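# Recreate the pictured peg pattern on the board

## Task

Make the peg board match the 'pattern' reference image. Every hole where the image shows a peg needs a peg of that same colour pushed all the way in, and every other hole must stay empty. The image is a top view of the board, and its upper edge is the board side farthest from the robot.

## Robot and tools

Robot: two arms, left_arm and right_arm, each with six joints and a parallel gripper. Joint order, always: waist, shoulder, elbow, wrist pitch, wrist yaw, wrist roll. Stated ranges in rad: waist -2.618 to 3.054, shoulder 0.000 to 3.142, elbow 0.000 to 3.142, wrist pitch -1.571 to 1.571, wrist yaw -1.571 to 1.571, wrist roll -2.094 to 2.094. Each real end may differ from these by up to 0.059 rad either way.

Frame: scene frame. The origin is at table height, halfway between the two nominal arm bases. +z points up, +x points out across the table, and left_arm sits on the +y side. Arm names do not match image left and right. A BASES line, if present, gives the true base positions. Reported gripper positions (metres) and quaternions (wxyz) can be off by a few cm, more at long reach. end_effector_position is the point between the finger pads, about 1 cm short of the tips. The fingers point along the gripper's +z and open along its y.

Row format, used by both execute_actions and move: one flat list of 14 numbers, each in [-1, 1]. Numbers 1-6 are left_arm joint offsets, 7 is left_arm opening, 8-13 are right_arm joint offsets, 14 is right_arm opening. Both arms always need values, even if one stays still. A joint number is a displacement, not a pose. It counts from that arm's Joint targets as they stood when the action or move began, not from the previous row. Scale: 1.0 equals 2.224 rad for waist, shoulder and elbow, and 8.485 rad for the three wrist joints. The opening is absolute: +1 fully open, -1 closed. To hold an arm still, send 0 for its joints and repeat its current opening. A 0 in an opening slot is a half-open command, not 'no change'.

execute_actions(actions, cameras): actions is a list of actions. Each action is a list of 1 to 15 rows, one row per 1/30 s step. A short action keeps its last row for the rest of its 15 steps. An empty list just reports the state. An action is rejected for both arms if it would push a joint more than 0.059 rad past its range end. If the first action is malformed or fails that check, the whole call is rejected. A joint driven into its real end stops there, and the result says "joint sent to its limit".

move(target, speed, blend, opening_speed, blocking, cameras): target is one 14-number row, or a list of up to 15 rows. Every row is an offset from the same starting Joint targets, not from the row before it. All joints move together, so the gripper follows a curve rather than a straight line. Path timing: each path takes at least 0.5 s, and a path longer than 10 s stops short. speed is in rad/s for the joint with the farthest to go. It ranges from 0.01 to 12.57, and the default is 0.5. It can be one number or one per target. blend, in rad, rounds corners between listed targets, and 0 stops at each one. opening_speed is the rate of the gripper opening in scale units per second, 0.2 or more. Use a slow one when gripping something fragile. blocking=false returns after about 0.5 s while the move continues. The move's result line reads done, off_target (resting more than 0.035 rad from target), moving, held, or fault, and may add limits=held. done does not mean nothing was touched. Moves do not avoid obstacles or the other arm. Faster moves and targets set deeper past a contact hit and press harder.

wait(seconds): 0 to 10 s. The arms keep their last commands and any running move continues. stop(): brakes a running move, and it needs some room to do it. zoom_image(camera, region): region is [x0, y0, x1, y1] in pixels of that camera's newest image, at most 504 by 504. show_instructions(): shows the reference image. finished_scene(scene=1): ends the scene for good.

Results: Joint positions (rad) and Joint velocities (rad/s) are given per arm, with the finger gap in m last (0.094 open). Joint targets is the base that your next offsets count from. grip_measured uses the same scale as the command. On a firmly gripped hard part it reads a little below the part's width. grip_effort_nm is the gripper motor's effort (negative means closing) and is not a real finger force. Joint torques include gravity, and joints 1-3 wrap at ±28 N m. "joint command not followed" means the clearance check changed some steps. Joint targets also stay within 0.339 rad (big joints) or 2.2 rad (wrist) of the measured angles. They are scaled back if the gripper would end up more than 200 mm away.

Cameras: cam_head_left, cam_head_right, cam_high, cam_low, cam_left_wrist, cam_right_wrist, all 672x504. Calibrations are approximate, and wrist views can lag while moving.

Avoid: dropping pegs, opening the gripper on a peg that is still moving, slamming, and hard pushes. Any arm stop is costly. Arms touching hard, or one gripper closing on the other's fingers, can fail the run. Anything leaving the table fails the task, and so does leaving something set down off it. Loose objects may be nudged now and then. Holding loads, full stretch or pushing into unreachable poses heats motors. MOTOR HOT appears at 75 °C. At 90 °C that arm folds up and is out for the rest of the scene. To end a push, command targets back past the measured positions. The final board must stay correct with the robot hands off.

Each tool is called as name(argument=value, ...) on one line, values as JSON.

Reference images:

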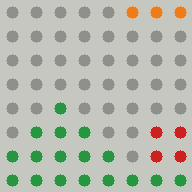

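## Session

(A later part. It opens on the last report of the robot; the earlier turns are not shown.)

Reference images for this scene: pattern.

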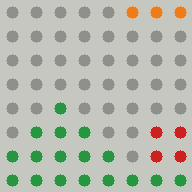

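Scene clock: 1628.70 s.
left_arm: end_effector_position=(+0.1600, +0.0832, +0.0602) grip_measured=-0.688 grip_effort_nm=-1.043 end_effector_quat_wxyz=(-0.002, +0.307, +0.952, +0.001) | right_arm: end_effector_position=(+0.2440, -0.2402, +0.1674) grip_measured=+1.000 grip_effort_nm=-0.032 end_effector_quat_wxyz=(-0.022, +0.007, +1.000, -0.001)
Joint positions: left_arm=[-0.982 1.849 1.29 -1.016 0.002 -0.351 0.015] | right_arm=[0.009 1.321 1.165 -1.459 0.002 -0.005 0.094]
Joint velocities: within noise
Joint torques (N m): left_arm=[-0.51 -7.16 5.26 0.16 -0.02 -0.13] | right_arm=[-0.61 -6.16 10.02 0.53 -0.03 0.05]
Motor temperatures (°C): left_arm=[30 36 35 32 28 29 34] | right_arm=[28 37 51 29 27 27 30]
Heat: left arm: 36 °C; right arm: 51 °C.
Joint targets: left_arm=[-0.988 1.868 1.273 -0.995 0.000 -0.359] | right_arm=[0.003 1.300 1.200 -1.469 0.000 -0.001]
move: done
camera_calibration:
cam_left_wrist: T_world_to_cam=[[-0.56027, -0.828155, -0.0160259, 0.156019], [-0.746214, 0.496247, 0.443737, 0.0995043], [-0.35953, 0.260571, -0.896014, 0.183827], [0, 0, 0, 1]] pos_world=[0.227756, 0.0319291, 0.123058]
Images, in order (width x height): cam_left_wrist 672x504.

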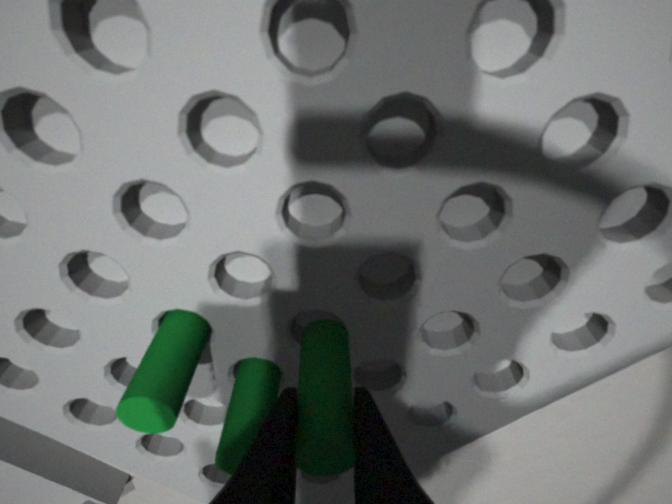

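move(target=[[0.0078,0,0,0,0,0,-1,0,0,0,0,0,0,1],[0.0078,0.0075,-0.0135,0.0052,0,0,-1,0,0,0,0,0,0,1]], speed=[0.1,0.15], cameras=["cam_left_wrist"])

Scene clock: 1643.03 s.
left_arm: end_effector_position=(+0.1614, +0.0846, +0.0578) grip_measured=-0.688 grip_effort_nm=-1.053 end_effector_quat_wxyz=(-0.002, +0.305, +0.953, +0.000) | right_arm: end_effector_position=(+0.2440, -0.2402, +0.1674) grip_measured=+1.000 grip_effort_nm=-0.032 end_effector_quat_wxyz=(-0.022, +0.007, +1.000, -0.001)
Joint positions: left_arm=[-0.976 1.849 1.28 -1.005 0.002 -0.351 0.015] | right_arm=[0.009 1.321 1.165 -1.459 0.002 -0.005 0.094]
Joint velocities: within noise
Joint torques (N m): left_arm=[0.36 -5.74 3.48 0.58 -0.03 -0.12] | right_arm=[-0.61 -6.15 10.02 0.53 -0.04 0.05]
Motor temperatures (°C): left_arm=[30 36 34 32 28 29 35] | right_arm=[28 37 51 29 27 27 30]
Heat: left arm: 36 °C; right arm: 51 °C.
Joint targets: left_arm=[-0.970 1.885 1.243 -0.951 0.000 -0.360] | right_arm=[0.003 1.300 1.200 -1.469 0.000 -0.001]
move: off_target (left_arm); left_arm: the wrist pitch is farthest, 0.054 rad from its target
camera_calibration:
cam_left_wrist: T_world_to_cam=[[-0.555178, -0.831589, -0.0154133, 0.157315], [-0.749604, 0.492243, 0.442483, 0.1018], [-0.360377, 0.257211, -0.896644, 0.182319], [0, 0, 0, 1]] pos_world=[0.229351, 0.0338171, 0.120856]
Images, in order (width x height): cam_left_wrist 672x504.

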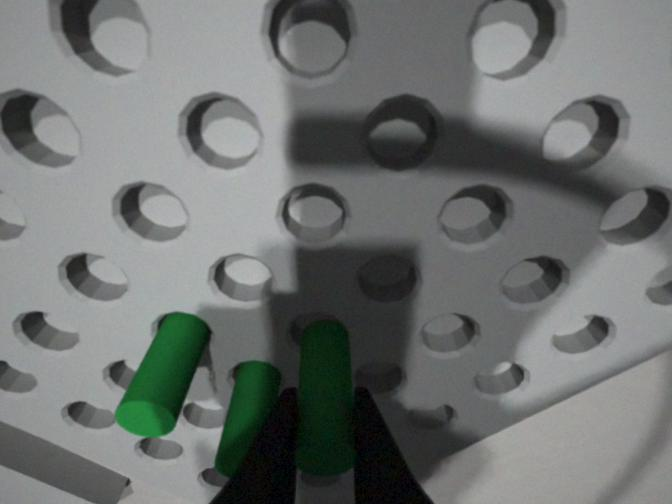

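move(target=[[0,-0.0072,0.0369,-0.0108,0,0,-1,0,0,0,0,0,0,1],[0.0027,-0.0072,0.0369,-0.0108,0,0,-1,0,0,0,0,0,0,1]], speed=[0.2,0.1], cameras=["cam_left_wrist"])

zoom_image(camera="cam_left_wrist", region=[200, 200, 450, 420])

Scene clock: 1658.23 s.
left_arm: end_effector_position=(+0.1627, +0.0862, +0.0620) grip_measured=-0.688 grip_effort_nm=-1.048 end_effector_quat_wxyz=(-0.005, +0.302, +0.953, +0.003) | right_arm: end_effector_position=(+0.2440, -0.2402, +0.1674) grip_measured=+1.000 grip_effort_nm=-0.032 end_effector_quat_wxyz=(-0.022, +0.007, +1.000, -0.001)
Joint positions: left_arm=[-0.97 1.849 1.297 -1.03 0.002 -0.351 0.015] | right_arm=[0.009 1.321 1.165 -1.459 0.002 -0.005 0.094]
Joint velocities: within noise
Joint torques (N m): left_arm=[0.4 -7.05 9.63 -0.15 -0.04 -0.11] | right_arm=[-0.61 -6.15 10.02 0.53 -0.04 0.05]
Motor temperatures (°C): left_arm=[30 36 34 32 28 29 35] | right_arm=[28 37 51 29 27 27 30]
Heat: left arm: 36 °C; right arm: 51 °C.
Joint targets: left_arm=[-0.964 1.869 1.325 -1.043 0.000 -0.360] | right_arm=[0.003 1.300 1.200 -1.469 0.000 -0.001]
move: done
camera_calibration:
cam_left_wrist: T_world_to_cam=[[-0.55017, -0.83485, -0.0183946, 0.159161], [-0.750581, 0.484742, 0.449058, 0.100454], [-0.365979, 0.260865, -0.893313, 0.186554], [0, 0, 0, 1]] pos_world=[0.231239, 0.0355164, 0.124469]
Images, in order (width x height): cam_left_wrist 672x504.

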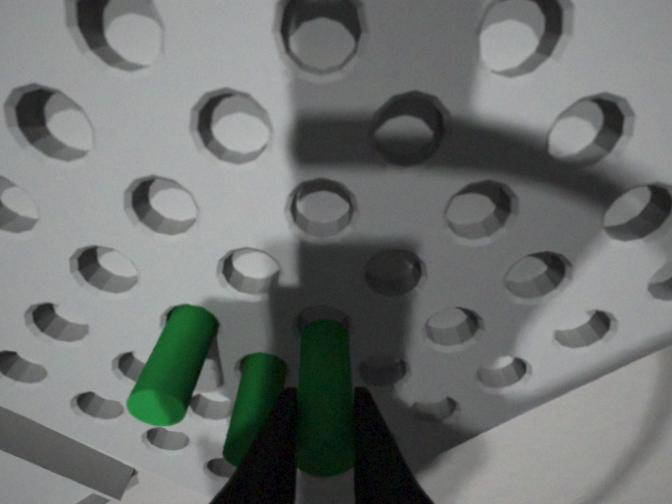

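Scaled by 2.016 from the camera's 672x504 image, which has a finer 960x720 frame.

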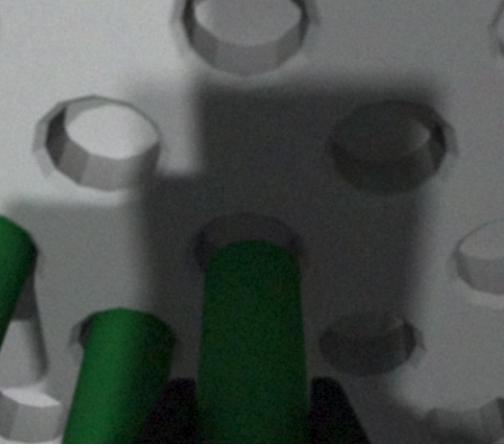

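move(target=[[0,0.0045,0,0.0054,0,0,-1,0,0,0,0,0,0,1],[0,0.0112,-0.0324,0.011,0,0,-1,0,0,0,0,0,0,1]], speed=[0.08,0.1], cameras=["cam_left_wrist"])

Scene clock: 1670.30 s.
left_arm: end_effector_position=(+0.1631, +0.0857, +0.0486) grip_measured=-0.689 grip_effort_nm=-1.048 end_effector_quat_wxyz=(-0.007, +0.302, +0.953, +0.004) | right_arm: end_effector_position=(+0.2440, -0.2402, +0.1674) grip_measured=+1.000 grip_effort_nm=-0.032 end_effector_quat_wxyz=(-0.022, +0.007, +1.000, -0.001)
Joint positions: left_arm=[-0.97 1.872 1.272 -0.986 0.002 -0.351 0.015] | right_arm=[0.009 1.321 1.165 -1.459 0.002 -0.005 0.094]
Joint velocities: within noise
Joint torques (N m): left_arm=[0.54 -7.1 4.96 0.34 -0.05 -0.12] | right_arm=[-0.59 -6.13 10 0.53 -0.04 0.05]
Motor temperatures (°C): left_arm=[30 36 34 32 28 29 35] | right_arm=[28 37 51 29 27 27 30]
Heat: left arm: 36 °C; right arm: 51 °C.
Joint targets: left_arm=[-0.964 1.894 1.253 -0.950 0.000 -0.360] | right_arm=[0.003 1.300 1.200 -1.469 0.000 -0.001]
move: off_target (left_arm); left_arm: the wrist pitch is farthest, 0.037 rad from its target
camera_calibration:
cam_left_wrist: T_world_to_cam=[[-0.550256, -0.83475, -0.0202569, 0.15871], [-0.74925, 0.482896, 0.453249, 0.106864], [-0.368568, 0.264581, -0.891154, 0.174828], [0, 0, 0, 1]] pos_world=[0.231835, 0.0346224, 0.110578]
Images, in order (width x height): cam_left_wrist 672x504.

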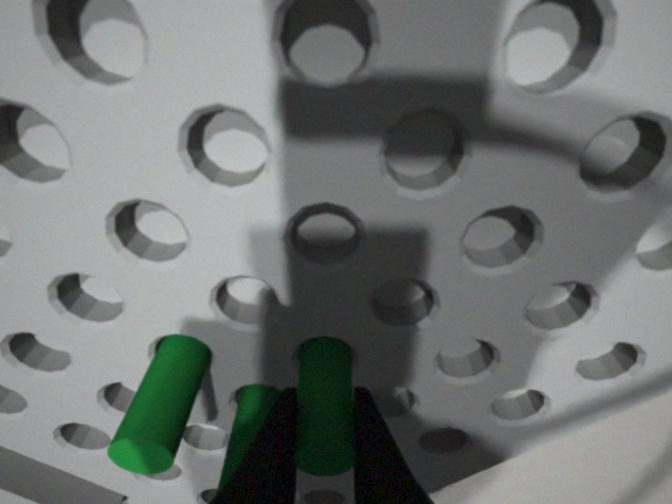

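move(target=[[0,0,0,0,0,0,-0.4,0,0,0,0,0,0,1],[0,0,0.1349,-0.0354,0,0,-0.4,0,0,0,0,0,0,1],[0.4227,-0.1097,0.0436,-0.0295,0,0.0775,-0.4,0,0,0,0,0,0,1],[0.4227,-0.0508,-0.0274,-0.021,0,0.0775,-0.4,0,0,0,0,0,0,1],[0.4227,-0.0508,-0.1174,0.0026,0,0.0775,-0.4,0,0,0,0,0,0,1],[0.4227,-0.0508,-0.1174,0.0026,0,0.0775,-1,0,0,0,0,0,0,1],[0.4227,-0.0508,-0.0274,-0.021,0,0.0775,-1,0,0,0,0,0,0,1],[0.2986,-0.1322,-0.1587,0.112,0,0.0424,-1,0,0,0,0,0,0,1],[0.2635,0.018,-0.3031,0.243,0,0.0424,-1,0,0,0,0,0,0,1]], speed=[0.4,0.6,1.3,0.6,0.4,0.4,0.8,2.0,1.5], cameras=["cam_left_wrist","cam_head_left"])

Scene clock: 1746.23 s.
left_arm: end_effector_position=(+0.4115, +0.1900, +0.0996) grip_measured=-0.694 grip_effort_nm=-1.048 end_effector_quat_wxyz=(+0.607, +0.147, +0.773, -0.108) | right_arm: end_effector_position=(+0.2440, -0.2402, +0.1674) grip_measured=+1.000 grip_effort_nm=-0.032 end_effector_quat_wxyz=(-0.022, +0.007, +1.000, -0.001)
Joint positions: left_arm=[-0.373 1.916 0.588 1.087 -0.003 0.011 0.014] | right_arm=[0.009 1.321 1.165 -1.459 0.002 -0.005 0.094]
Joint velocities: within noise
Joint torques (N m): left_arm=[-0.34 -6.65 4.51 2.05 0.04 -0.13] | right_arm=[-0.59 -6.16 10.03 0.53 -0.03 0.05]
Motor temperatures (°C): left_arm=[30 36 34 32 28 29 35] | right_arm=[28 37 51 29 27 27 30]
Heat: left arm: 36 °C; right arm: 51 °C.
Joint targets: left_arm=[-0.378 1.934 0.579 1.112 0.000 0.000] | right_arm=[0.003 1.300 1.200 -1.469 0.000 -0.001]
move: done; target 6's new numbers were sent with left_arm's wrist pitch 0.042 rad from that target
camera_calibration:
cam_left_wrist: T_world_to_cam=[[-0.33709, -0.941363, 0.0143354, 0.312659], [-0.607433, 0.20583, -0.767241, 0.33531], [0.719302, -0.267337, -0.641198, -0.0872521], [0, 0, 0, 1]] pos_world=[0.371833, 0.201983, 0.196835]
Images, in order (width x height): cam_head_left 672x504, cam_left_wrist 672x504.

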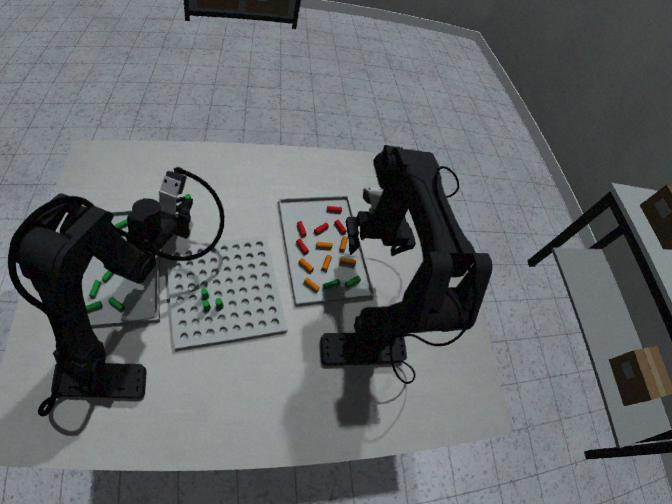

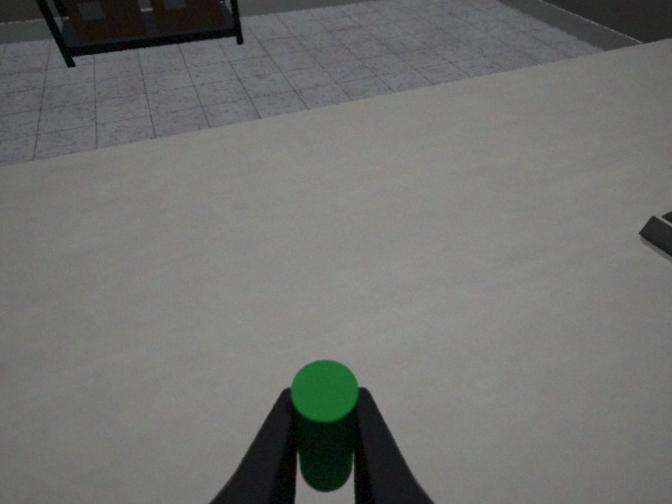

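move(target=[[0,0.1138,0,0.0316,0,0,-1,0,0,0,0,0,0,1],[0,0.1138,0,0.0316,0,0,-0.3,0,0,0,0,0,0,1],[0,-0.0373,0,0.0242,0,0,-0.3,0,0,0,0,0,0,1],[0,-0.0373,0.4595,-0.2371,0,0,-0.3,0,0,0,0,0,0,1],[-0.0022,0.2347,0.848,-0.3136,0,0,-0.3,0,0,0,0,0,0,1],[-0.0022,0.2428,0.7243,-0.2851,0,0,-0.3,0,0,0,0,0,0,1],[-0.0022,0.2428,0.7243,-0.2851,0,0,-1,0,0,0,0,0,0,1],[-0.0022,0.1556,0.7243,-0.2851,0,0,-1,0,0,0,0,0,0,1],[-0.2257,-0.1592,0.2433,-0.2477,0,-0.0324,-1,0,0,0,0,0,0,1],[-0.2257,-0.113,0.2172,-0.246,0,-0.0324,-1,0,0,0,0,0,0,1]], speed=[0.4,0.5,0.5,2.2,1.5,0.5,0.5,0.5,1.4,0.4], cameras=["cam_left_wrist"])

zoom_image(camera="cam_left_wrist", region=[200, 200, 450, 420])

Scene clock: 1778.73 s.
left_arm: end_effector_position=(+0.1520, +0.1471, +0.0579) grip_measured=-0.688 grip_effort_nm=-1.043 end_effector_quat_wxyz=(-0.013, +0.298, +0.954, +0.009) | right_arm: end_effector_position=(+0.2440, -0.2402, +0.1674) grip_measured=+1.000 grip_effort_nm=-0.032 end_effector_quat_wxyz=(-0.022, +0.007, +1.000, -0.001)
Joint positions: left_arm=[-0.877 1.674 1.068 -0.996 -0.001 -0.266 0.015] | right_arm=[0.009 1.321 1.165 -1.459 0.002 -0.005 0.094]
Joint velocities: within noise
Joint torques (N m): left_arm=[-0.2 -6.12 6.06 0.17 0.01 -0.13] | right_arm=[-0.62 -6.15 10.02 0.54 -0.04 0.06]
Motor temperatures (°C): left_arm=[30 37 34 37 28 29 35] | right_arm=[28 37 51 29 27 27 30]
Heat: left arm: 37 °C; right arm: 51 °C.
Joint targets: left_arm=[-0.880 1.683 1.062 -0.975 0.000 -0.274] | right_arm=[0.003 1.300 1.200 -1.469 0.000 -0.001]
move: done
camera_calibration:
cam_left_wrist: T_world_to_cam=[[-0.544428, -0.838394, -0.0263396, 0.204175], [-0.748738, 0.471573, 0.465844, 0.0655662], [-0.37814, 0.27334, -0.884475, 0.162548], [0, 0, 0, 1]] pos_world=[0.221716, 0.0958285, 0.118604]
Images, in order (width x height): cam_left_wrist 672x504.

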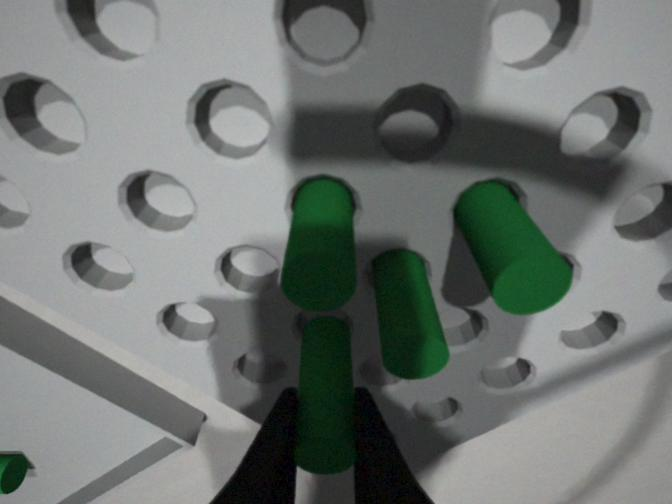

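Scaled by 2.016 from the camera's 672x504 image, which has a finer 960x720 frame.

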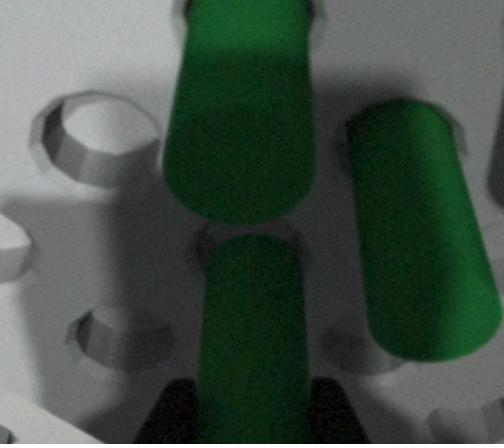

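move(target=[[0.0012,0,0,0.0018,0,0,-1,0,0,0,0,0,0,1],[0.0012,0.009,-0.0148,0.006,0,0,-1,0,0,0,0,0,0,1]], speed=[0.08,0.1], cameras=["cam_left_wrist"])

Scene clock: 1795.00 s.
left_arm: end_effector_position=(+0.1548, +0.1438, +0.0561) grip_measured=-0.688 grip_effort_nm=-1.043 end_effector_quat_wxyz=(-0.005, +0.298, +0.955, +0.004) | right_arm: end_effector_position=(+0.2440, -0.2402, +0.1674) grip_measured=+1.000 grip_effort_nm=-0.027 end_effector_quat_wxyz=(-0.022, +0.007, +1.000, -0.001)
Joint positions: left_arm=[-0.877 1.674 1.061 -0.969 -0.001 -0.266 0.015] | right_arm=[0.009 1.321 1.165 -1.459 0.002 -0.005 0.094]
Joint velocities: within noise
Joint torques (N m): left_arm=[-0.05 -4.55 3.85 0.42 -0.03 -0.11] | right_arm=[-0.61 -6.15 10.02 0.53 -0.03 0.06]
Motor temperatures (°C): left_arm=[30 35 34 34 28 29 35] | right_arm=[28 37 51 29 27 27 30]
Heat: left arm: 35 °C; right arm: 51 °C.
Joint targets: left_arm=[-0.877 1.703 1.029 -0.924 0.000 -0.274] | right_arm=[0.003 1.300 1.200 -1.469 0.000 -0.001]
move: off_target (left_arm); left_arm: the wrist pitch is farthest, 0.045 rad from its target
camera_calibration:
cam_left_wrist: T_world_to_cam=[[-0.543788, -0.838971, -0.0205454, 0.202547], [-0.75487, 0.478287, 0.44879, 0.0710002], [-0.366695, 0.259556, -0.893401, 0.163612], [0, 0, 0, 1]] pos_world=[0.223734, 0.0935062, 0.118468]
Images, in order (width x height): cam_left_wrist 672x504.

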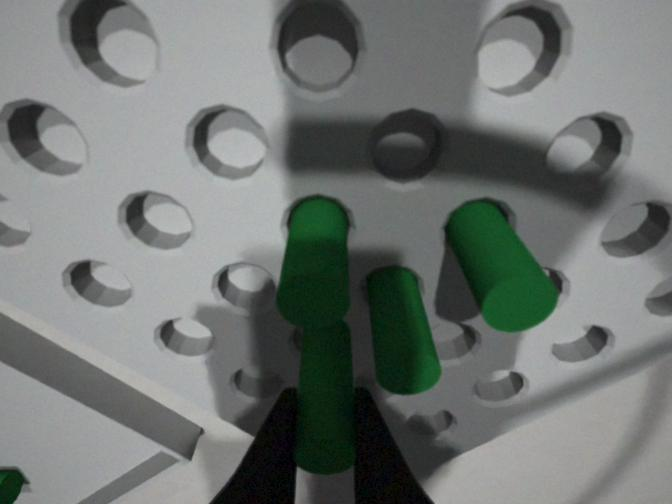

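move(target=[[0,-0.004,0.0333,-0.0101,0,0,-1,0,0,0,0,0,0,1],[0.004,-0.004,0.0333,-0.0101,0,0,-1,0,0,0,0,0,0,1]], speed=[0.3,0.1], cameras=["cam_left_wrist"])

zoom_image(camera="cam_left_wrist", region=[200, 200, 450, 420])

Scene clock: 1814.67 s.
left_arm: end_effector_position=(+0.1537, +0.1463, +0.0587) grip_measured=-0.688 grip_effort_nm=-1.043 end_effector_quat_wxyz=(-0.012, +0.297, +0.955, +0.008) | right_arm: end_effector_position=(+0.2440, -0.2402, +0.1674) grip_measured=+1.000 grip_effort_nm=-0.027 end_effector_quat_wxyz=(-0.022, +0.007, +1.000, -0.001)
Joint positions: left_arm=[-0.875 1.677 1.075 -0.998 -0.001 -0.266 0.015] | right_arm=[0.009 1.321 1.165 -1.459 0.002 -0.005 0.094]
Joint velocities: within noise
Joint torques (N m): left_arm=[0.44 -5.53 9.42 -0.21 -0.02 -0.11] | right_arm=[-0.62 -6.16 10.03 0.53 -0.04 0.06]
Motor temperatures (°C): left_arm=[30 34 33 33 28 29 35] | right_arm=[28 37 51 29 27 27 30]
Heat: left arm: 35 °C; right arm: 51 °C.
Joint targets: left_arm=[-0.868 1.694 1.103 -1.010 0.000 -0.274] | right_arm=[0.003 1.300 1.200 -1.469 0.000 -0.001]
move: done
camera_calibration:
cam_left_wrist: T_world_to_cam=[[-0.541836, -0.840091, -0.0257095, 0.204208], [-0.750822, 0.47006, 0.464014, 0.0674423], [-0.377729, 0.270723, -0.885454, 0.164485], [0, 0, 0, 1]] pos_world=[0.223415, 0.0953211, 0.1196]
Images, in order (width x height): cam_left_wrist 672x504.

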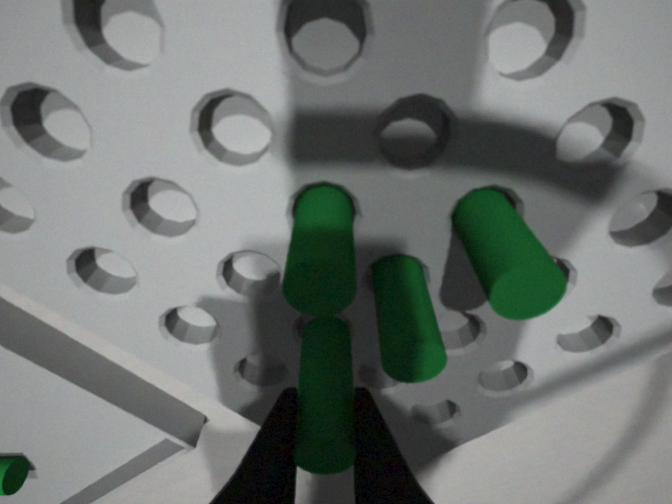

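Scaled by 2.016 from the camera's 672x504 image, which has a finer 960x720 frame.

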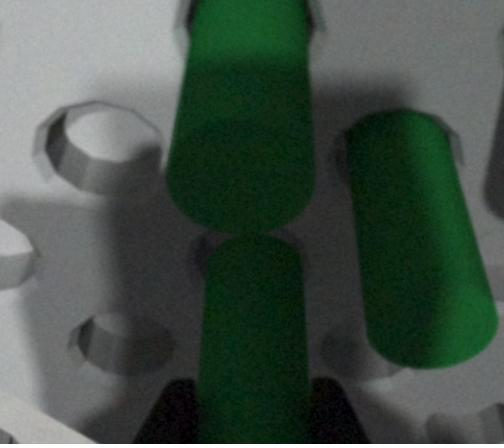

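move(target=[[0.0018,0,0,0,0,0,-1,0,0,0,0,0,0,1],[0.0018,0.0081,-0.0315,0.0094,0,0,-1,0,0,0,0,0,0,1]], speed=[0.08,0.1], cameras=["cam_left_wrist"])

Scene clock: 1827.73 s.
left_arm: end_effector_position=(+0.1541, +0.1477, +0.0469) grip_measured=-0.688 grip_effort_nm=-1.043 end_effector_quat_wxyz=(-0.014, +0.294, +0.956, +0.009) | right_arm: end_effector_position=(+0.2440, -0.2402, +0.1674) grip_measured=+1.000 grip_effort_nm=-0.032 end_effector_quat_wxyz=(-0.022, +0.007, +1.000, -0.001)
Joint positions: left_arm=[-0.87 1.696 1.045 -0.954 -0.001 -0.267 0.015] | right_arm=[0.009 1.321 1.165 -1.459 0.002 -0.005 0.094]
Joint velocities: within noise
Joint torques (N m): left_arm=[0.57 -5.71 5.42 0.21 -0.02 -0.11] | right_arm=[-0.61 -6.13 10.02 0.53 -0.04 0.06]
Motor temperatures (°C): left_arm=[30 34 35 33 28 29 35] | right_arm=[28 37 51 29 27 27 30]
Heat: left arm: 35 °C; right arm: 51 °C.
Joint targets: left_arm=[-0.865 1.712 1.033 -0.930 0.000 -0.275] | right_arm=[0.003 1.300 1.200 -1.469 0.000 -0.001]
move: done
camera_calibration:
cam_left_wrist: T_world_to_cam=[[-0.53807, -0.842469, -0.0269632, 0.205104], [-0.751711, 0.465141, 0.467519, 0.0732434], [-0.381328, 0.271826, -0.883572, 0.15417], [0, 0, 0, 1]] pos_world=[0.224207, 0.0968179, 0.107508]
Images, in order (width x height): cam_left_wrist 672x504.

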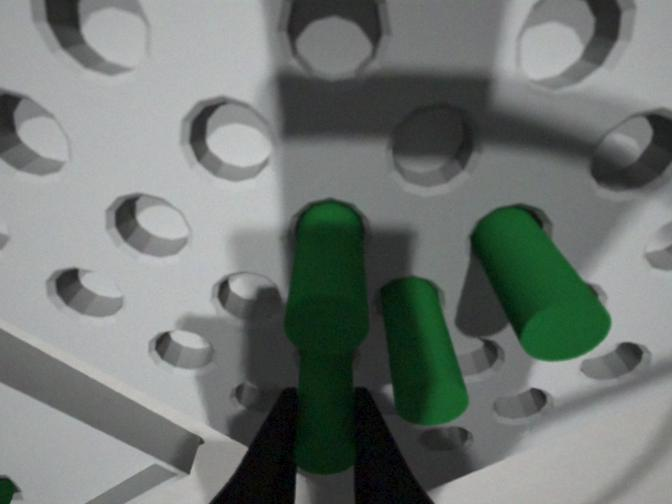

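move(target=[[0,0,0,0,0,0,-0.4,0,0,0,0,0,0,1],[0,0,0.1349,-0.0354,0,0,-0.4,0,0,0,0,0,0,1],[0.3815,-0.1043,0.0976,-0.0318,0,-0.0866,-0.4,0,0,0,0,0,0,1],[0.3815,-0.0585,-0.0279,-0.0207,0,-0.0866,-0.4,0,0,0,0,0,0,1],[0.3815,-0.0585,-0.1178,0.0028,0,-0.0866,-0.4,0,0,0,0,0,0,1],[0.3815,-0.0585,-0.1178,0.0028,0,-0.0866,-1,0,0,0,0,0,0,1],[0.3815,-0.0585,-0.0279,-0.0207,0,-0.0866,-1,0,0,0,0,0,0,1],[0.254,-0.0504,-0.0598,0.1096,0,0.0324,-1,0,0,0,0,0,0,1],[0.219,0.0998,-0.2041,0.2407,0,0.0324,-1,0,0,0,0,0,0,1]], speed=[0.4,0.6,1.3,0.6,0.4,0.4,0.8,2.0,1.5], cameras=["cam_left_wrist"])

Scene clock: 1870.37 s.
left_arm: end_effector_position=(+0.4112, +0.1890, +0.1000) grip_measured=-0.696 grip_effort_nm=-1.043 end_effector_quat_wxyz=(+0.606, +0.142, +0.774, -0.116) | right_arm: end_effector_position=(+0.2440, -0.2402, +0.1674) grip_measured=+1.000 grip_effort_nm=-0.027 end_effector_quat_wxyz=(-0.022, +0.007, +1.000, -0.001)
Joint positions: left_arm=[-0.373 1.916 0.589 1.087 0.004 -0.007 0.014] | right_arm=[0.009 1.321 1.165 -1.459 0.002 -0.005 0.094]
Joint velocities: within noise
Joint torques (N m): left_arm=[-0.38 -6.6 4.63 2.04 -0.07 0.06] | right_arm=[-0.59 -6.15 10.03 0.53 -0.03 0.05]
Motor temperatures (°C): left_arm=[30 33 34 33 28 29 35] | right_arm=[27 37 51 29 27 27 30]
Heat: left arm: 35 °C; right arm: 51 °C.
Joint targets: left_arm=[-0.378 1.934 0.579 1.112 0.000 0.000] | right_arm=[0.003 1.300 1.200 -1.469 0.000 -0.001]
move: done
camera_calibration:
cam_left_wrist: T_world_to_cam=[[-0.339218, -0.940112, 0.0334809, 0.310319], [-0.611385, 0.193275, -0.767367, 0.33966], [0.71494, -0.280774, -0.640333, -0.0827907], [0, 0, 0, 1]] pos_world=[0.372119, 0.202841, 0.197241]
Images, in order (width x height): cam_left_wrist 672x504.

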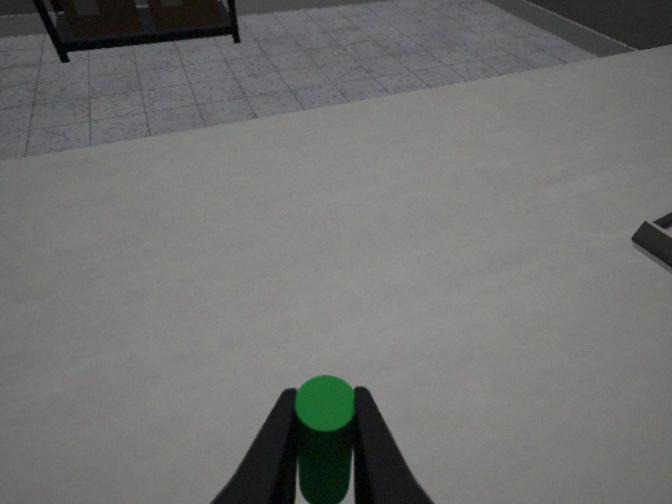

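move(target=[[0,0.1138,0,0.0307,0,0,-1,0,0,0,0,0,0,1],[0,0.1138,0,0.0307,0,0,-0.3,0,0,0,0,0,0,1],[0,-0.0373,0,0.0242,0,0,-0.3,0,0,0,0,0,0,1],[0,-0.0373,0.4595,-0.2371,0,0,-0.3,0,0,0,0,0,0,1],[-0.0022,0.2347,0.848,-0.3136,0,0,-0.3,0,0,0,0,0,0,1],[-0.0022,0.2428,0.7243,-0.2851,0,0,-0.3,0,0,0,0,0,0,1],[-0.0022,0.2428,0.7243,-0.2851,0,0,-1,0,0,0,0,0,0,1],[-0.0022,0.1556,0.7243,-0.2851,0,0,-1,0,0,0,0,0,0,1],[-0.2653,-0.1772,0.2208,-0.2489,0,-0.0424,-1,0,0,0,0,0,0,1],[-0.2653,-0.1376,0.1933,-0.2468,0,-0.0424,-1,0,0,0,0,0,0,1]], speed=[0.4,0.5,0.5,2.2,1.5,0.5,0.5,0.5,1.4,0.4], cameras=["cam_left_wrist"])

zoom_image(camera="cam_left_wrist", region=[200, 200, 450, 420])

Scene clock: 1902.47 s.
left_arm: end_effector_position=(+0.1238, +0.1445, +0.0595) grip_measured=-0.687 grip_effort_nm=-1.053 end_effector_quat_wxyz=(-0.015, +0.299, +0.954, +0.010) | right_arm: end_effector_position=(+0.2440, -0.2402, +0.1674) grip_measured=+1.000 grip_effort_nm=-0.027 end_effector_quat_wxyz=(-0.022, +0.007, +1.000, -0.001)
Joint positions: left_arm=[-0.965 1.619 1.016 -1.002 0.003 -0.35 0.015] | right_arm=[0.009 1.321 1.165 -1.459 0.002 -0.005 0.094]
Joint velocities: within noise
Joint torques (N m): left_arm=[-0.38 -5.61 6.01 0.1 -0.01 -0.09] | right_arm=[-0.59 -6.15 10.02 0.54 -0.03 0.05]
Motor temperatures (°C): left_arm=[30 36 34 37 28 29 35] | right_arm=[27 37 51 29 27 27 30]
Heat: left arm: 37 °C; right arm: 51 °C.
Joint targets: left_arm=[-0.968 1.628 1.009 -0.982 0.000 -0.359] | right_arm=[0.003 1.300 1.200 -1.469 0.000 -0.001]
move: done
camera_calibration:
cam_left_wrist: T_world_to_cam=[[-0.546673, -0.836919, -0.0267393, 0.186692], [-0.746019, 0.472298, 0.469457, 0.0442252], [-0.380269, 0.276588, -0.88255, 0.153738], [0, 0, 0, 1]] pos_world=[0.193514, 0.0928365, 0.119912]
Images, in order (width x height): cam_left_wrist 672x504.

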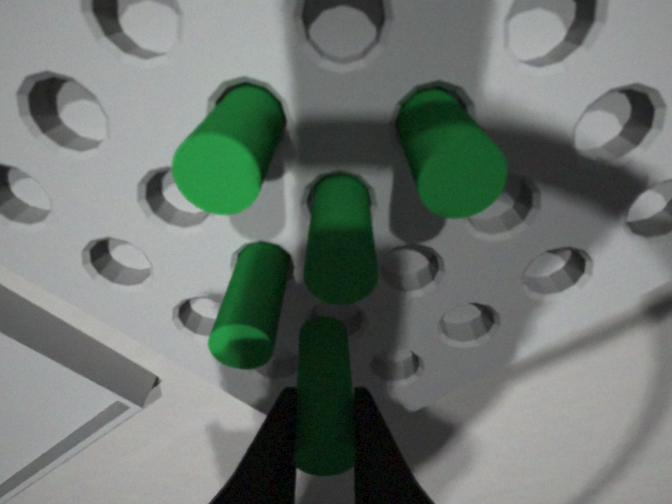

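Scaled by 2.016 from the camera's 672x504 image, which has a finer 960x720 frame.

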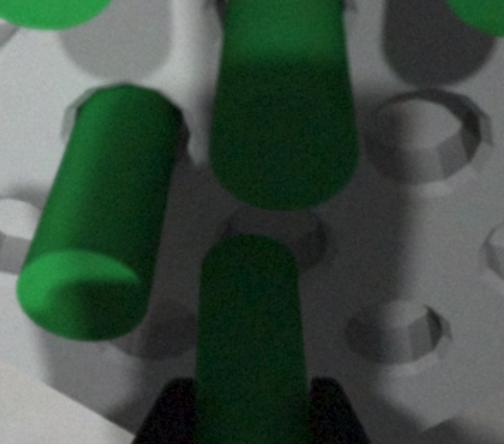

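move(target=[[0,0,0.022,0,0,0,-1,0,0,0,0,0,0,1],[-0.005,0.0054,0.022,0,0,0,-1,0,0,0,0,0,0,1]], speed=[0.3,0.1], cameras=["cam_left_wrist"])

zoom_image(camera="cam_left_wrist", region=[200, 200, 450, 420])

Scene clock: 1922.93 s.
left_arm: end_effector_position=(+0.1254, +0.1385, +0.0619) grip_measured=-0.687 grip_effort_nm=-1.043 end_effector_quat_wxyz=(-0.009, +0.303, +0.953, +0.005) | right_arm: end_effector_position=(+0.2440, -0.2402, +0.1674) grip_measured=+1.000 grip_effort_nm=-0.032 end_effector_quat_wxyz=(-0.022, +0.007, +1.000, -0.001)
Joint positions: left_arm=[-0.973 1.625 1.032 -0.999 0.003 -0.351 0.015] | right_arm=[0.009 1.321 1.165 -1.459 0.002 -0.005 0.094]
Joint velocities: within noise
Joint torques (N m): left_arm=[-0.47 -5.12 9.26 0.11 -0.03 -0.11] | right_arm=[-0.59 -6.15 10.02 0.53 -0.04 0.05]
Motor temperatures (°C): left_arm=[30 35 34 34 28 29 35] | right_arm=[27 37 51 29 27 27 30]
Heat: left arm: 35 °C; right arm: 51 °C.
Joint targets: left_arm=[-0.979 1.640 1.058 -0.982 0.000 -0.359] | right_arm=[0.003 1.300 1.200 -1.469 0.000 -0.001]
move: done
camera_calibration:
cam_left_wrist: T_world_to_cam=[[-0.552884, -0.832982, -0.0214423, 0.182533], [-0.746101, 0.483432, 0.457851, 0.0463037], [-0.371016, 0.269137, -0.88877, 0.158392], [0, 0, 0, 1]] pos_world=[0.194233, 0.087033, 0.123487]
Images, in order (width x height): cam_left_wrist 672x504.

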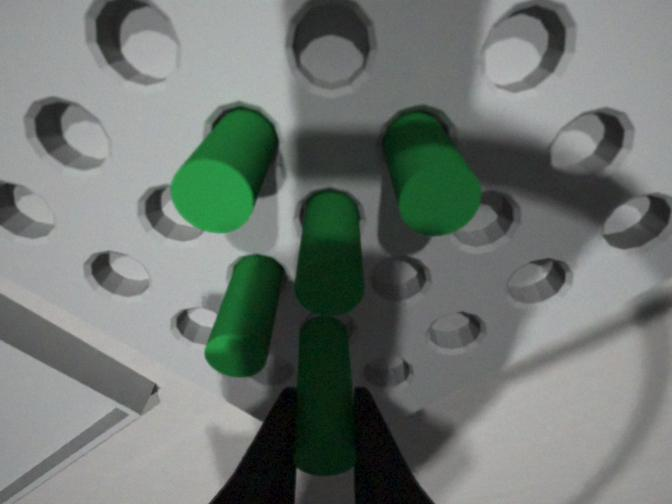

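Scaled by 2.016 from the camera's 672x504 image, which has a finer 960x720 frame.

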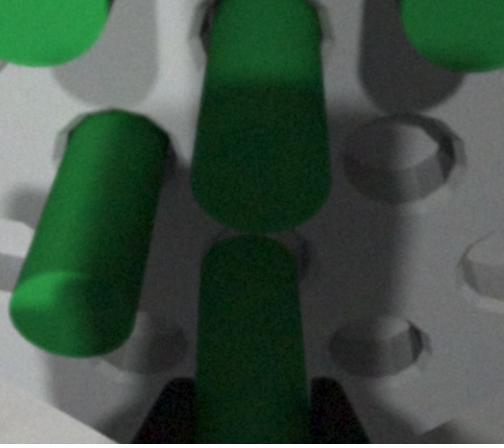

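move(target=[[-0.0018,0,0,0,0,0,-1,0,0,0,0,0,0,1],[-0.0018,0.0067,-0.0355,0.0066,0,0,-1,0,0,0,0,0,0,1]], speed=[0.08,0.1], cameras=["cam_left_wrist"])

Scene clock: 1939.47 s.
left_arm: end_effector_position=(+0.1254, +0.1366, +0.0553) grip_measured=-0.687 grip_effort_nm=-1.038 end_effector_quat_wxyz=(-0.007, +0.305, +0.952, +0.003) | right_arm: end_effector_position=(+0.2440, -0.2402, +0.1674) grip_measured=+1.000 grip_effort_nm=-0.027 end_effector_quat_wxyz=(-0.022, +0.007, +1.000, -0.001)
Joint positions: left_arm=[-0.977 1.634 1.013 -0.965 0.003 -0.351 0.015] | right_arm=[0.009 1.321 1.165 -1.459 0.002 -0.005 0.094]
Joint velocities: within noise
Joint torques (N m): left_arm=[-0.57 -4.77 3.54 0.4 -0.03 -0.13] | right_arm=[-0.61 -6.16 10.03 0.53 -0.04 0.05]
Motor temperatures (°C): left_arm=[30 34 35 34 28 29 35] | right_arm=[27 37 51 29 27 27 30]
Heat: left arm: 35 °C; right arm: 51 °C.
Joint targets: left_arm=[-0.983 1.654 0.979 -0.926 0.000 -0.360] | right_arm=[0.003 1.300 1.200 -1.469 0.000 -0.001]
move: off_target (left_arm); left_arm: the wrist pitch is farthest, 0.039 rad from its target
camera_calibration:
cam_left_wrist: T_world_to_cam=[[-0.55595, -0.831, -0.0189478, 0.180762], [-0.746049, 0.488807, 0.452193, 0.0498029], [-0.36651, 0.265533, -0.891719, 0.153043], [0, 0, 0, 1]] pos_world=[0.193742, 0.0852313, 0.117376]
Images, in order (width x height): cam_left_wrist 672x504.

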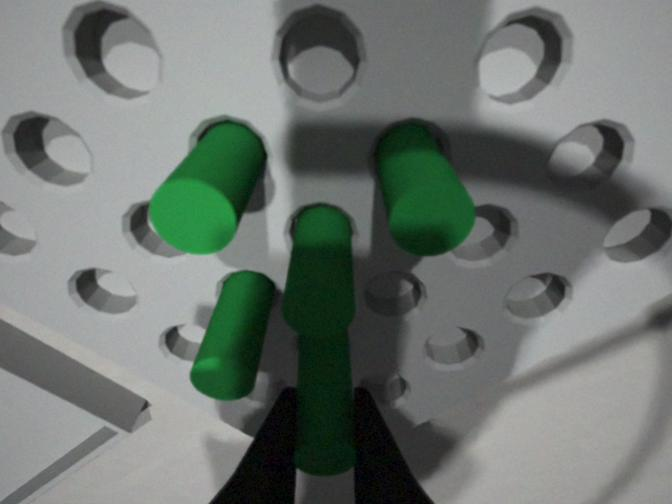

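move(target=[[0,-0.0063,0.0342,-0.0099,0,0,-1,0,0,0,0,0,0,1],[0.0072,-0.0063,0.0342,-0.0099,0,0,-1,0,0,0,0,0,0,1],[0.0072,0.0018,0.0018,-0.0002,0,0,-1,0,0,0,0,0,0,1]], speed=[0.3,0.05,0.1], cameras=["cam_left_wrist"])

Scene clock: 1958.77 s.
left_arm: end_effector_position=(+0.1254, +0.1384, +0.0553) grip_measured=-0.687 grip_effort_nm=-1.038 end_effector_quat_wxyz=(-0.010, +0.303, +0.953, +0.006) | right_arm: end_effector_position=(+0.2440, -0.2402, +0.1674) grip_measured=+1.000 grip_effort_nm=-0.027 end_effector_quat_wxyz=(-0.022, +0.007, +1.000, -0.001)
Joint positions: left_arm=[-0.973 1.635 1.014 -0.972 0.003 -0.351 0.015] | right_arm=[0.009 1.321 1.165 -1.459 0.002 -0.005 0.094]
Joint velocities: within noise
Joint torques (N m): left_arm=[0.39 -4.68 3.85 0.38 -0.02 -0.11] | right_arm=[-0.59 -6.15 10.02 0.54 -0.04 0.06]
Motor temperatures (°C): left_arm=[30 33 34 33 28 29 35] | right_arm=[27 37 51 29 27 27 30]
Heat: left arm: 35 °C; right arm: 51 °C.
Joint targets: left_arm=[-0.967 1.659 0.983 -0.928 0.000 -0.360] | right_arm=[0.003 1.300 1.200 -1.469 0.000 -0.001]
move: off_target (left_arm); left_arm: the wrist pitch is farthest, 0.045 rad from its target
camera_calibration:
cam_left_wrist: T_world_to_cam=[[-0.552558, -0.83319, -0.0217455, 0.182351], [-0.746087, 0.482826, 0.458512, 0.0494656], [-0.371528, 0.269579, -0.888422, 0.152522], [0, 0, 0, 1]] pos_world=[0.194332, 0.0869332, 0.116789]
Images, in order (width x height): cam_left_wrist 672x504.

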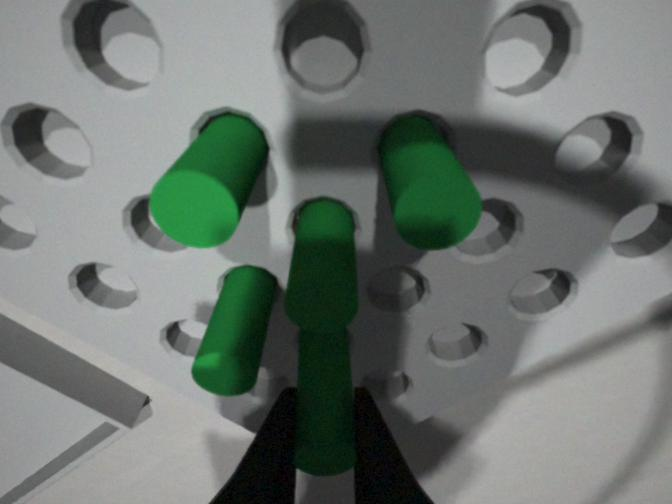

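move(target=[[0,-0.031,0.0279,-0.009,0,0,-1,0,0,0,0,0,0,1],[0.0018,-0.031,0.0279,-0.009,0,0,-1,0,0,0,0,0,0,1],[0.0018,-0.0045,0.0279,-0.0045,0,0,-1,0,0,0,0,0,0,1],[0.0018,-0.0022,-0.0031,0.0008,0,0,-1,0,0,0,0,0,0,1]], speed=[0.3,0.05,0.1,0.1], cameras=["cam_left_wrist"])

Scene clock: 1980.23 s.
left_arm: end_effector_position=(+0.1249, +0.1410, +0.0546) grip_measured=-0.687 grip_effort_nm=-1.043 end_effector_quat_wxyz=(-0.013, +0.301, +0.954, +0.008) | right_arm: end_effector_position=(+0.2440, -0.2402, +0.1674) grip_measured=+1.000 grip_effort_nm=-0.027 end_effector_quat_wxyz=(-0.022, +0.007, +1.000, -0.001)
Joint positions: left_arm=[-0.969 1.634 1.011 -0.977 0.003 -0.351 0.015] | right_arm=[0.009 1.321 1.165 -1.459 0.002 -0.005 0.094]
Joint velocities: within noise
Joint torques (N m): left_arm=[0.55 -4.83 3.59 0.53 -0.01 -0.12] | right_arm=[-0.59 -6.15 10.02 0.54 -0.04 0.05]
Motor temperatures (°C): left_arm=[30 33 34 33 28 29 35] | right_arm=[27 37 51 29 27 27 30]
Heat: left arm: 35 °C; right arm: 51 °C.
Joint targets: left_arm=[-0.963 1.653 0.976 -0.921 0.000 -0.360] | right_arm=[0.003 1.300 1.200 -1.469 0.000 -0.001]
move: off_target (left_arm); left_arm: the wrist pitch is farthest, 0.056 rad from its target
camera_calibration:
cam_left_wrist: T_world_to_cam=[[-0.549467, -0.835152, -0.0246244, 0.184172], [-0.745951, 0.477078, 0.464709, 0.0485853], [-0.376355, 0.273711, -0.885121, 0.150877], [0, 0, 0, 1]] pos_world=[0.194222, 0.0893357, 0.115502]
Images, in order (width x height): cam_left_wrist 672x504.

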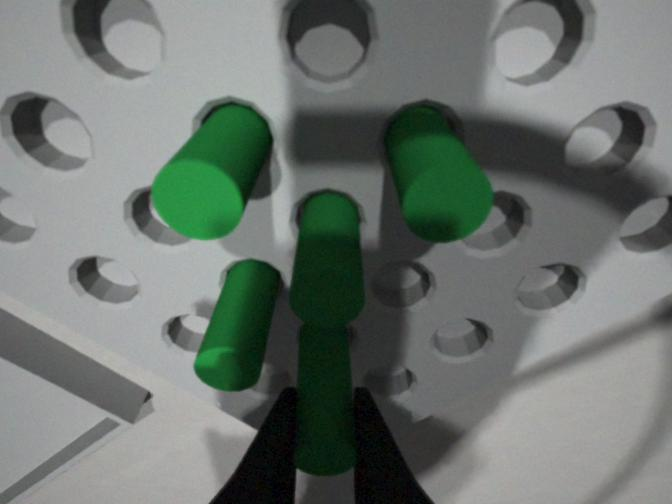

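zoom_image(camera="cam_left_wrist", region=[240, 250, 410, 400])

zoom_image(camera="cam_high", region=[150, 200, 400, 450])

Scaled by 2.965 from the camera's 672x504 image, which has a finer 960x720 frame.

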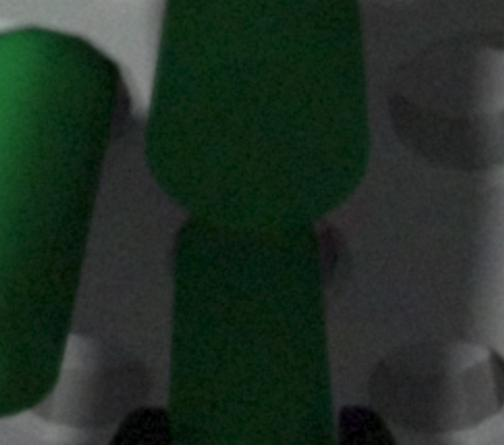

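This scene's latest camera images include none from cam_high. They are from: cam_left_wrist. cam_high's image comes with the result of a call that names it in "cameras".

move(target=[-0.0005,-0.003,0.029,-0.009,0,0,-1,0,0,0,0,0,0,1], speed=0.3, cameras=["cam_left_wrist"])

zoom_image(camera="cam_left_wrist", region=[240, 250, 410, 400])

Scene clock: 2005.20 s.
left_arm: end_effector_position=(+0.1250, +0.1409, +0.0559) grip_measured=-0.687 grip_effort_nm=-1.048 end_effector_quat_wxyz=(-0.013, +0.301, +0.953, +0.009) | right_arm: end_effector_position=(+0.2440, -0.2402, +0.1674) grip_measured=+1.000 grip_effort_nm=-0.027 end_effector_quat_wxyz=(-0.022, +0.007, +1.000, -0.001)
Joint positions: left_arm=[-0.969 1.634 1.016 -0.984 0.003 -0.351 0.015] | right_arm=[0.009 1.321 1.165 -1.459 0.002 -0.005 0.094]
Joint velocities: within noise
Joint torques (N m): left_arm=[0.46 -5.61 9.06 -0.19 -0.06 -0.12] | right_arm=[-0.59 -6.13 10.02 0.53 -0.04 0.06]
Motor temperatures (°C): left_arm=[30 32 33 33 28 29 35] | right_arm=[27 37 51 29 27 27 30]
Heat: left arm: 35 °C; right arm: 51 °C.
Joint targets: left_arm=[-0.964 1.647 1.041 -0.997 0.000 -0.360] | right_arm=[0.003 1.300 1.200 -1.469 0.000 -0.001]
move: done
camera_calibration:
cam_left_wrist: T_world_to_cam=[[-0.549475, -0.83513, -0.0251947, 0.184237], [-0.745523, 0.476458, 0.466029, 0.0480115], [-0.377191, 0.274854, -0.884411, 0.151895], [0, 0, 0, 1]] pos_world=[0.194321, 0.0892374, 0.116605]
Images, in order (width x height): cam_left_wrist 672x504.

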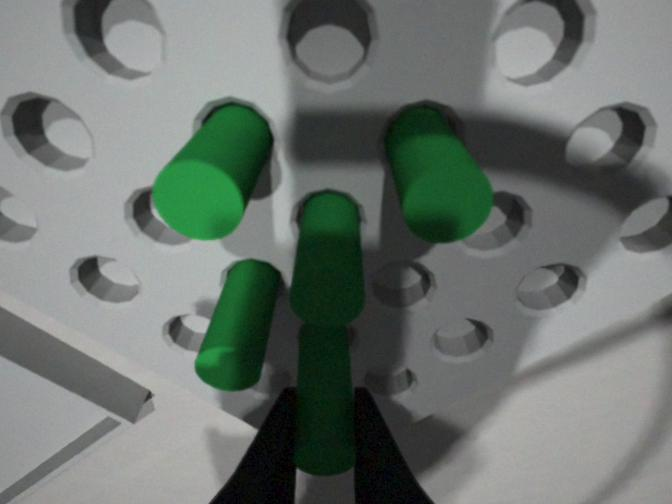

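Scaled by 2.965 from the camera's 672x504 image, which has a finer 960x720 frame.

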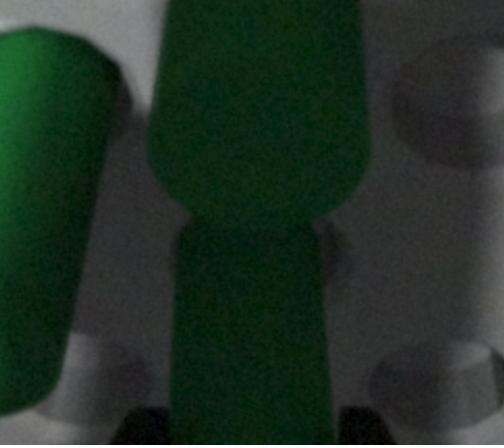

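move(target=[-0.0005,0,0.014,-0.0035,0,0,-1,0,0,0,0,0,0,1], speed=0.3, cameras=["cam_left_wrist"])

zoom_image(camera="cam_left_wrist", region=[240, 250, 410, 400])

Scene clock: 2019.47 s.
left_arm: end_effector_position=(+0.1262, +0.1391, +0.0626) grip_measured=-0.687 grip_effort_nm=-1.048 end_effector_quat_wxyz=(-0.014, +0.301, +0.953, +0.009) | right_arm: end_effector_position=(+0.2440, -0.2402, +0.1674) grip_measured=+1.000 grip_effort_nm=-0.027 end_effector_quat_wxyz=(-0.022, +0.007, +1.000, -0.001)
Joint positions: left_arm=[-0.969 1.634 1.045 -1.014 0.003 -0.351 0.015] | right_arm=[0.009 1.321 1.165 -1.459 0.002 -0.005 0.094]
Joint velocities: within noise
Joint torques (N m): left_arm=[0.32 -5.5 9.28 -0.23 -0.06 -0.12] | right_arm=[-0.64 -6.15 10.02 0.53 -0.04 0.05]
Motor temperatures (°C): left_arm=[30 32 34 33 28 29 35] | right_arm=[27 37 51 29 27 27 30]
Heat: left arm: 35 °C; right arm: 51 °C.
Joint targets: left_arm=[-0.965 1.647 1.072 -1.027 0.000 -0.360] | right_arm=[0.003 1.300 1.200 -1.469 0.000 -0.001]
move: done
camera_calibration:
cam_left_wrist: T_world_to_cam=[[-0.549474, -0.835109, -0.0259042, 0.183701], [-0.745052, 0.475717, 0.467537, 0.0465458], [-0.378121, 0.2762, -0.883594, 0.158683], [0, 0, 0, 1]] pos_world=[0.195619, 0.0874395, 0.123208]
Images, in order (width x height): cam_left_wrist 672x504.

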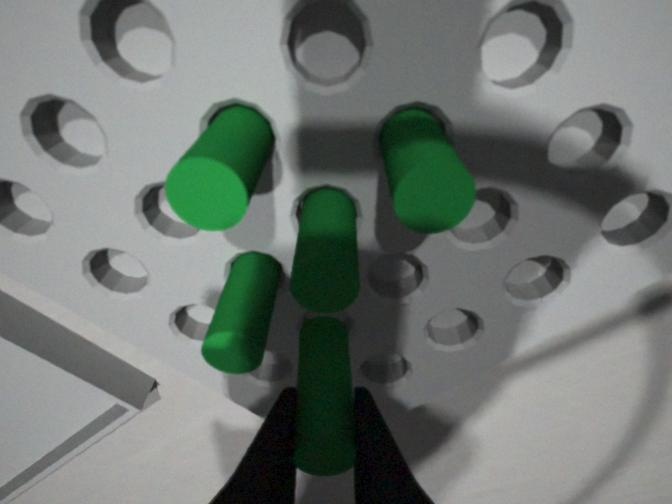

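Scaled by 2.965 from the camera's 672x504 image, which has a finer 960x720 frame.

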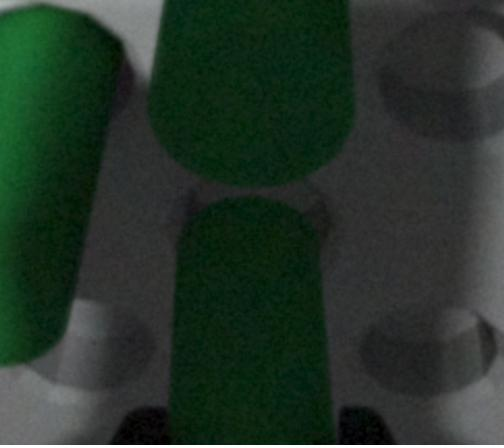

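move(target=[[0,0,-0.027,0.0068,0,0,-1,0,0,0,0,0,0,1],[0,0.0072,-0.0382,0.0112,0,0,-1,0,0,0,0,0,0,1]], speed=[0.1,0.1], cameras=["cam_left_wrist"])

zoom_image(camera="cam_left_wrist", region=[240, 250, 410, 400])

Scene clock: 2047.67 s.
left_arm: end_effector_position=(+0.1238, +0.1410, +0.0484) grip_measured=-0.687 grip_effort_nm=-1.038 end_effector_quat_wxyz=(-0.017, +0.301, +0.953, +0.008) | right_arm: end_effector_position=(+0.2440, -0.2402, +0.1674) grip_measured=+1.000 grip_effort_nm=-0.027 end_effector_quat_wxyz=(-0.022, +0.007, +1.000, -0.001)
Joint positions: left_arm=[-0.969 1.648 0.999 -0.958 0.008 -0.351 0.015] | right_arm=[0.009 1.321 1.165 -1.459 0.002 -0.005 0.094]
Joint velocities: within noise
Joint torques (N m): left_arm=[0.34 -5.34 5.42 0.17 -0.08 -0.12] | right_arm=[-0.62 -6.15 10.02 0.53 -0.03 0.06]
Motor temperatures (°C): left_arm=[30 32 34 32 28 29 35] | right_arm=[27 37 51 29 27 27 30]
Heat: left arm: 35 °C; right arm: 51 °C.
Joint targets: left_arm=[-0.965 1.663 0.987 -0.932 0.000 -0.360] | right_arm=[0.003 1.300 1.200 -1.469 0.000 -0.001]
move: done
camera_calibration:
cam_left_wrist: T_world_to_cam=[[-0.549491, -0.835191, -0.0227269, 0.183386], [-0.742199, 0.475457, 0.472315, 0.0500128], [-0.383668, 0.276401, -0.881137, 0.145236], [0, 0, 0, 1]] pos_world=[0.19361, 0.0892397, 0.108519]
Images, in order (width x height): cam_left_wrist 672x504.

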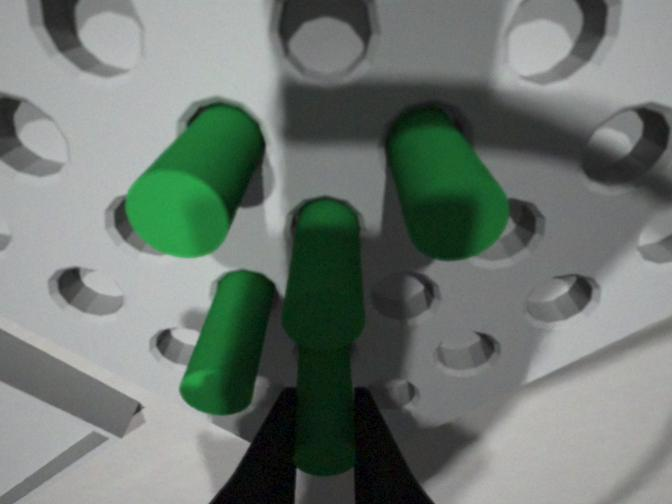

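Scaled by 2.965 from the camera's 672x504 image, which has a finer 960x720 frame.

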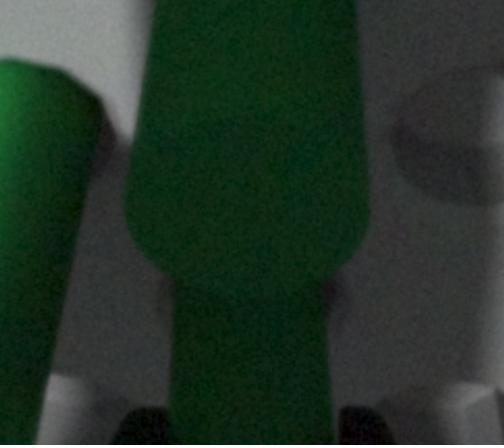

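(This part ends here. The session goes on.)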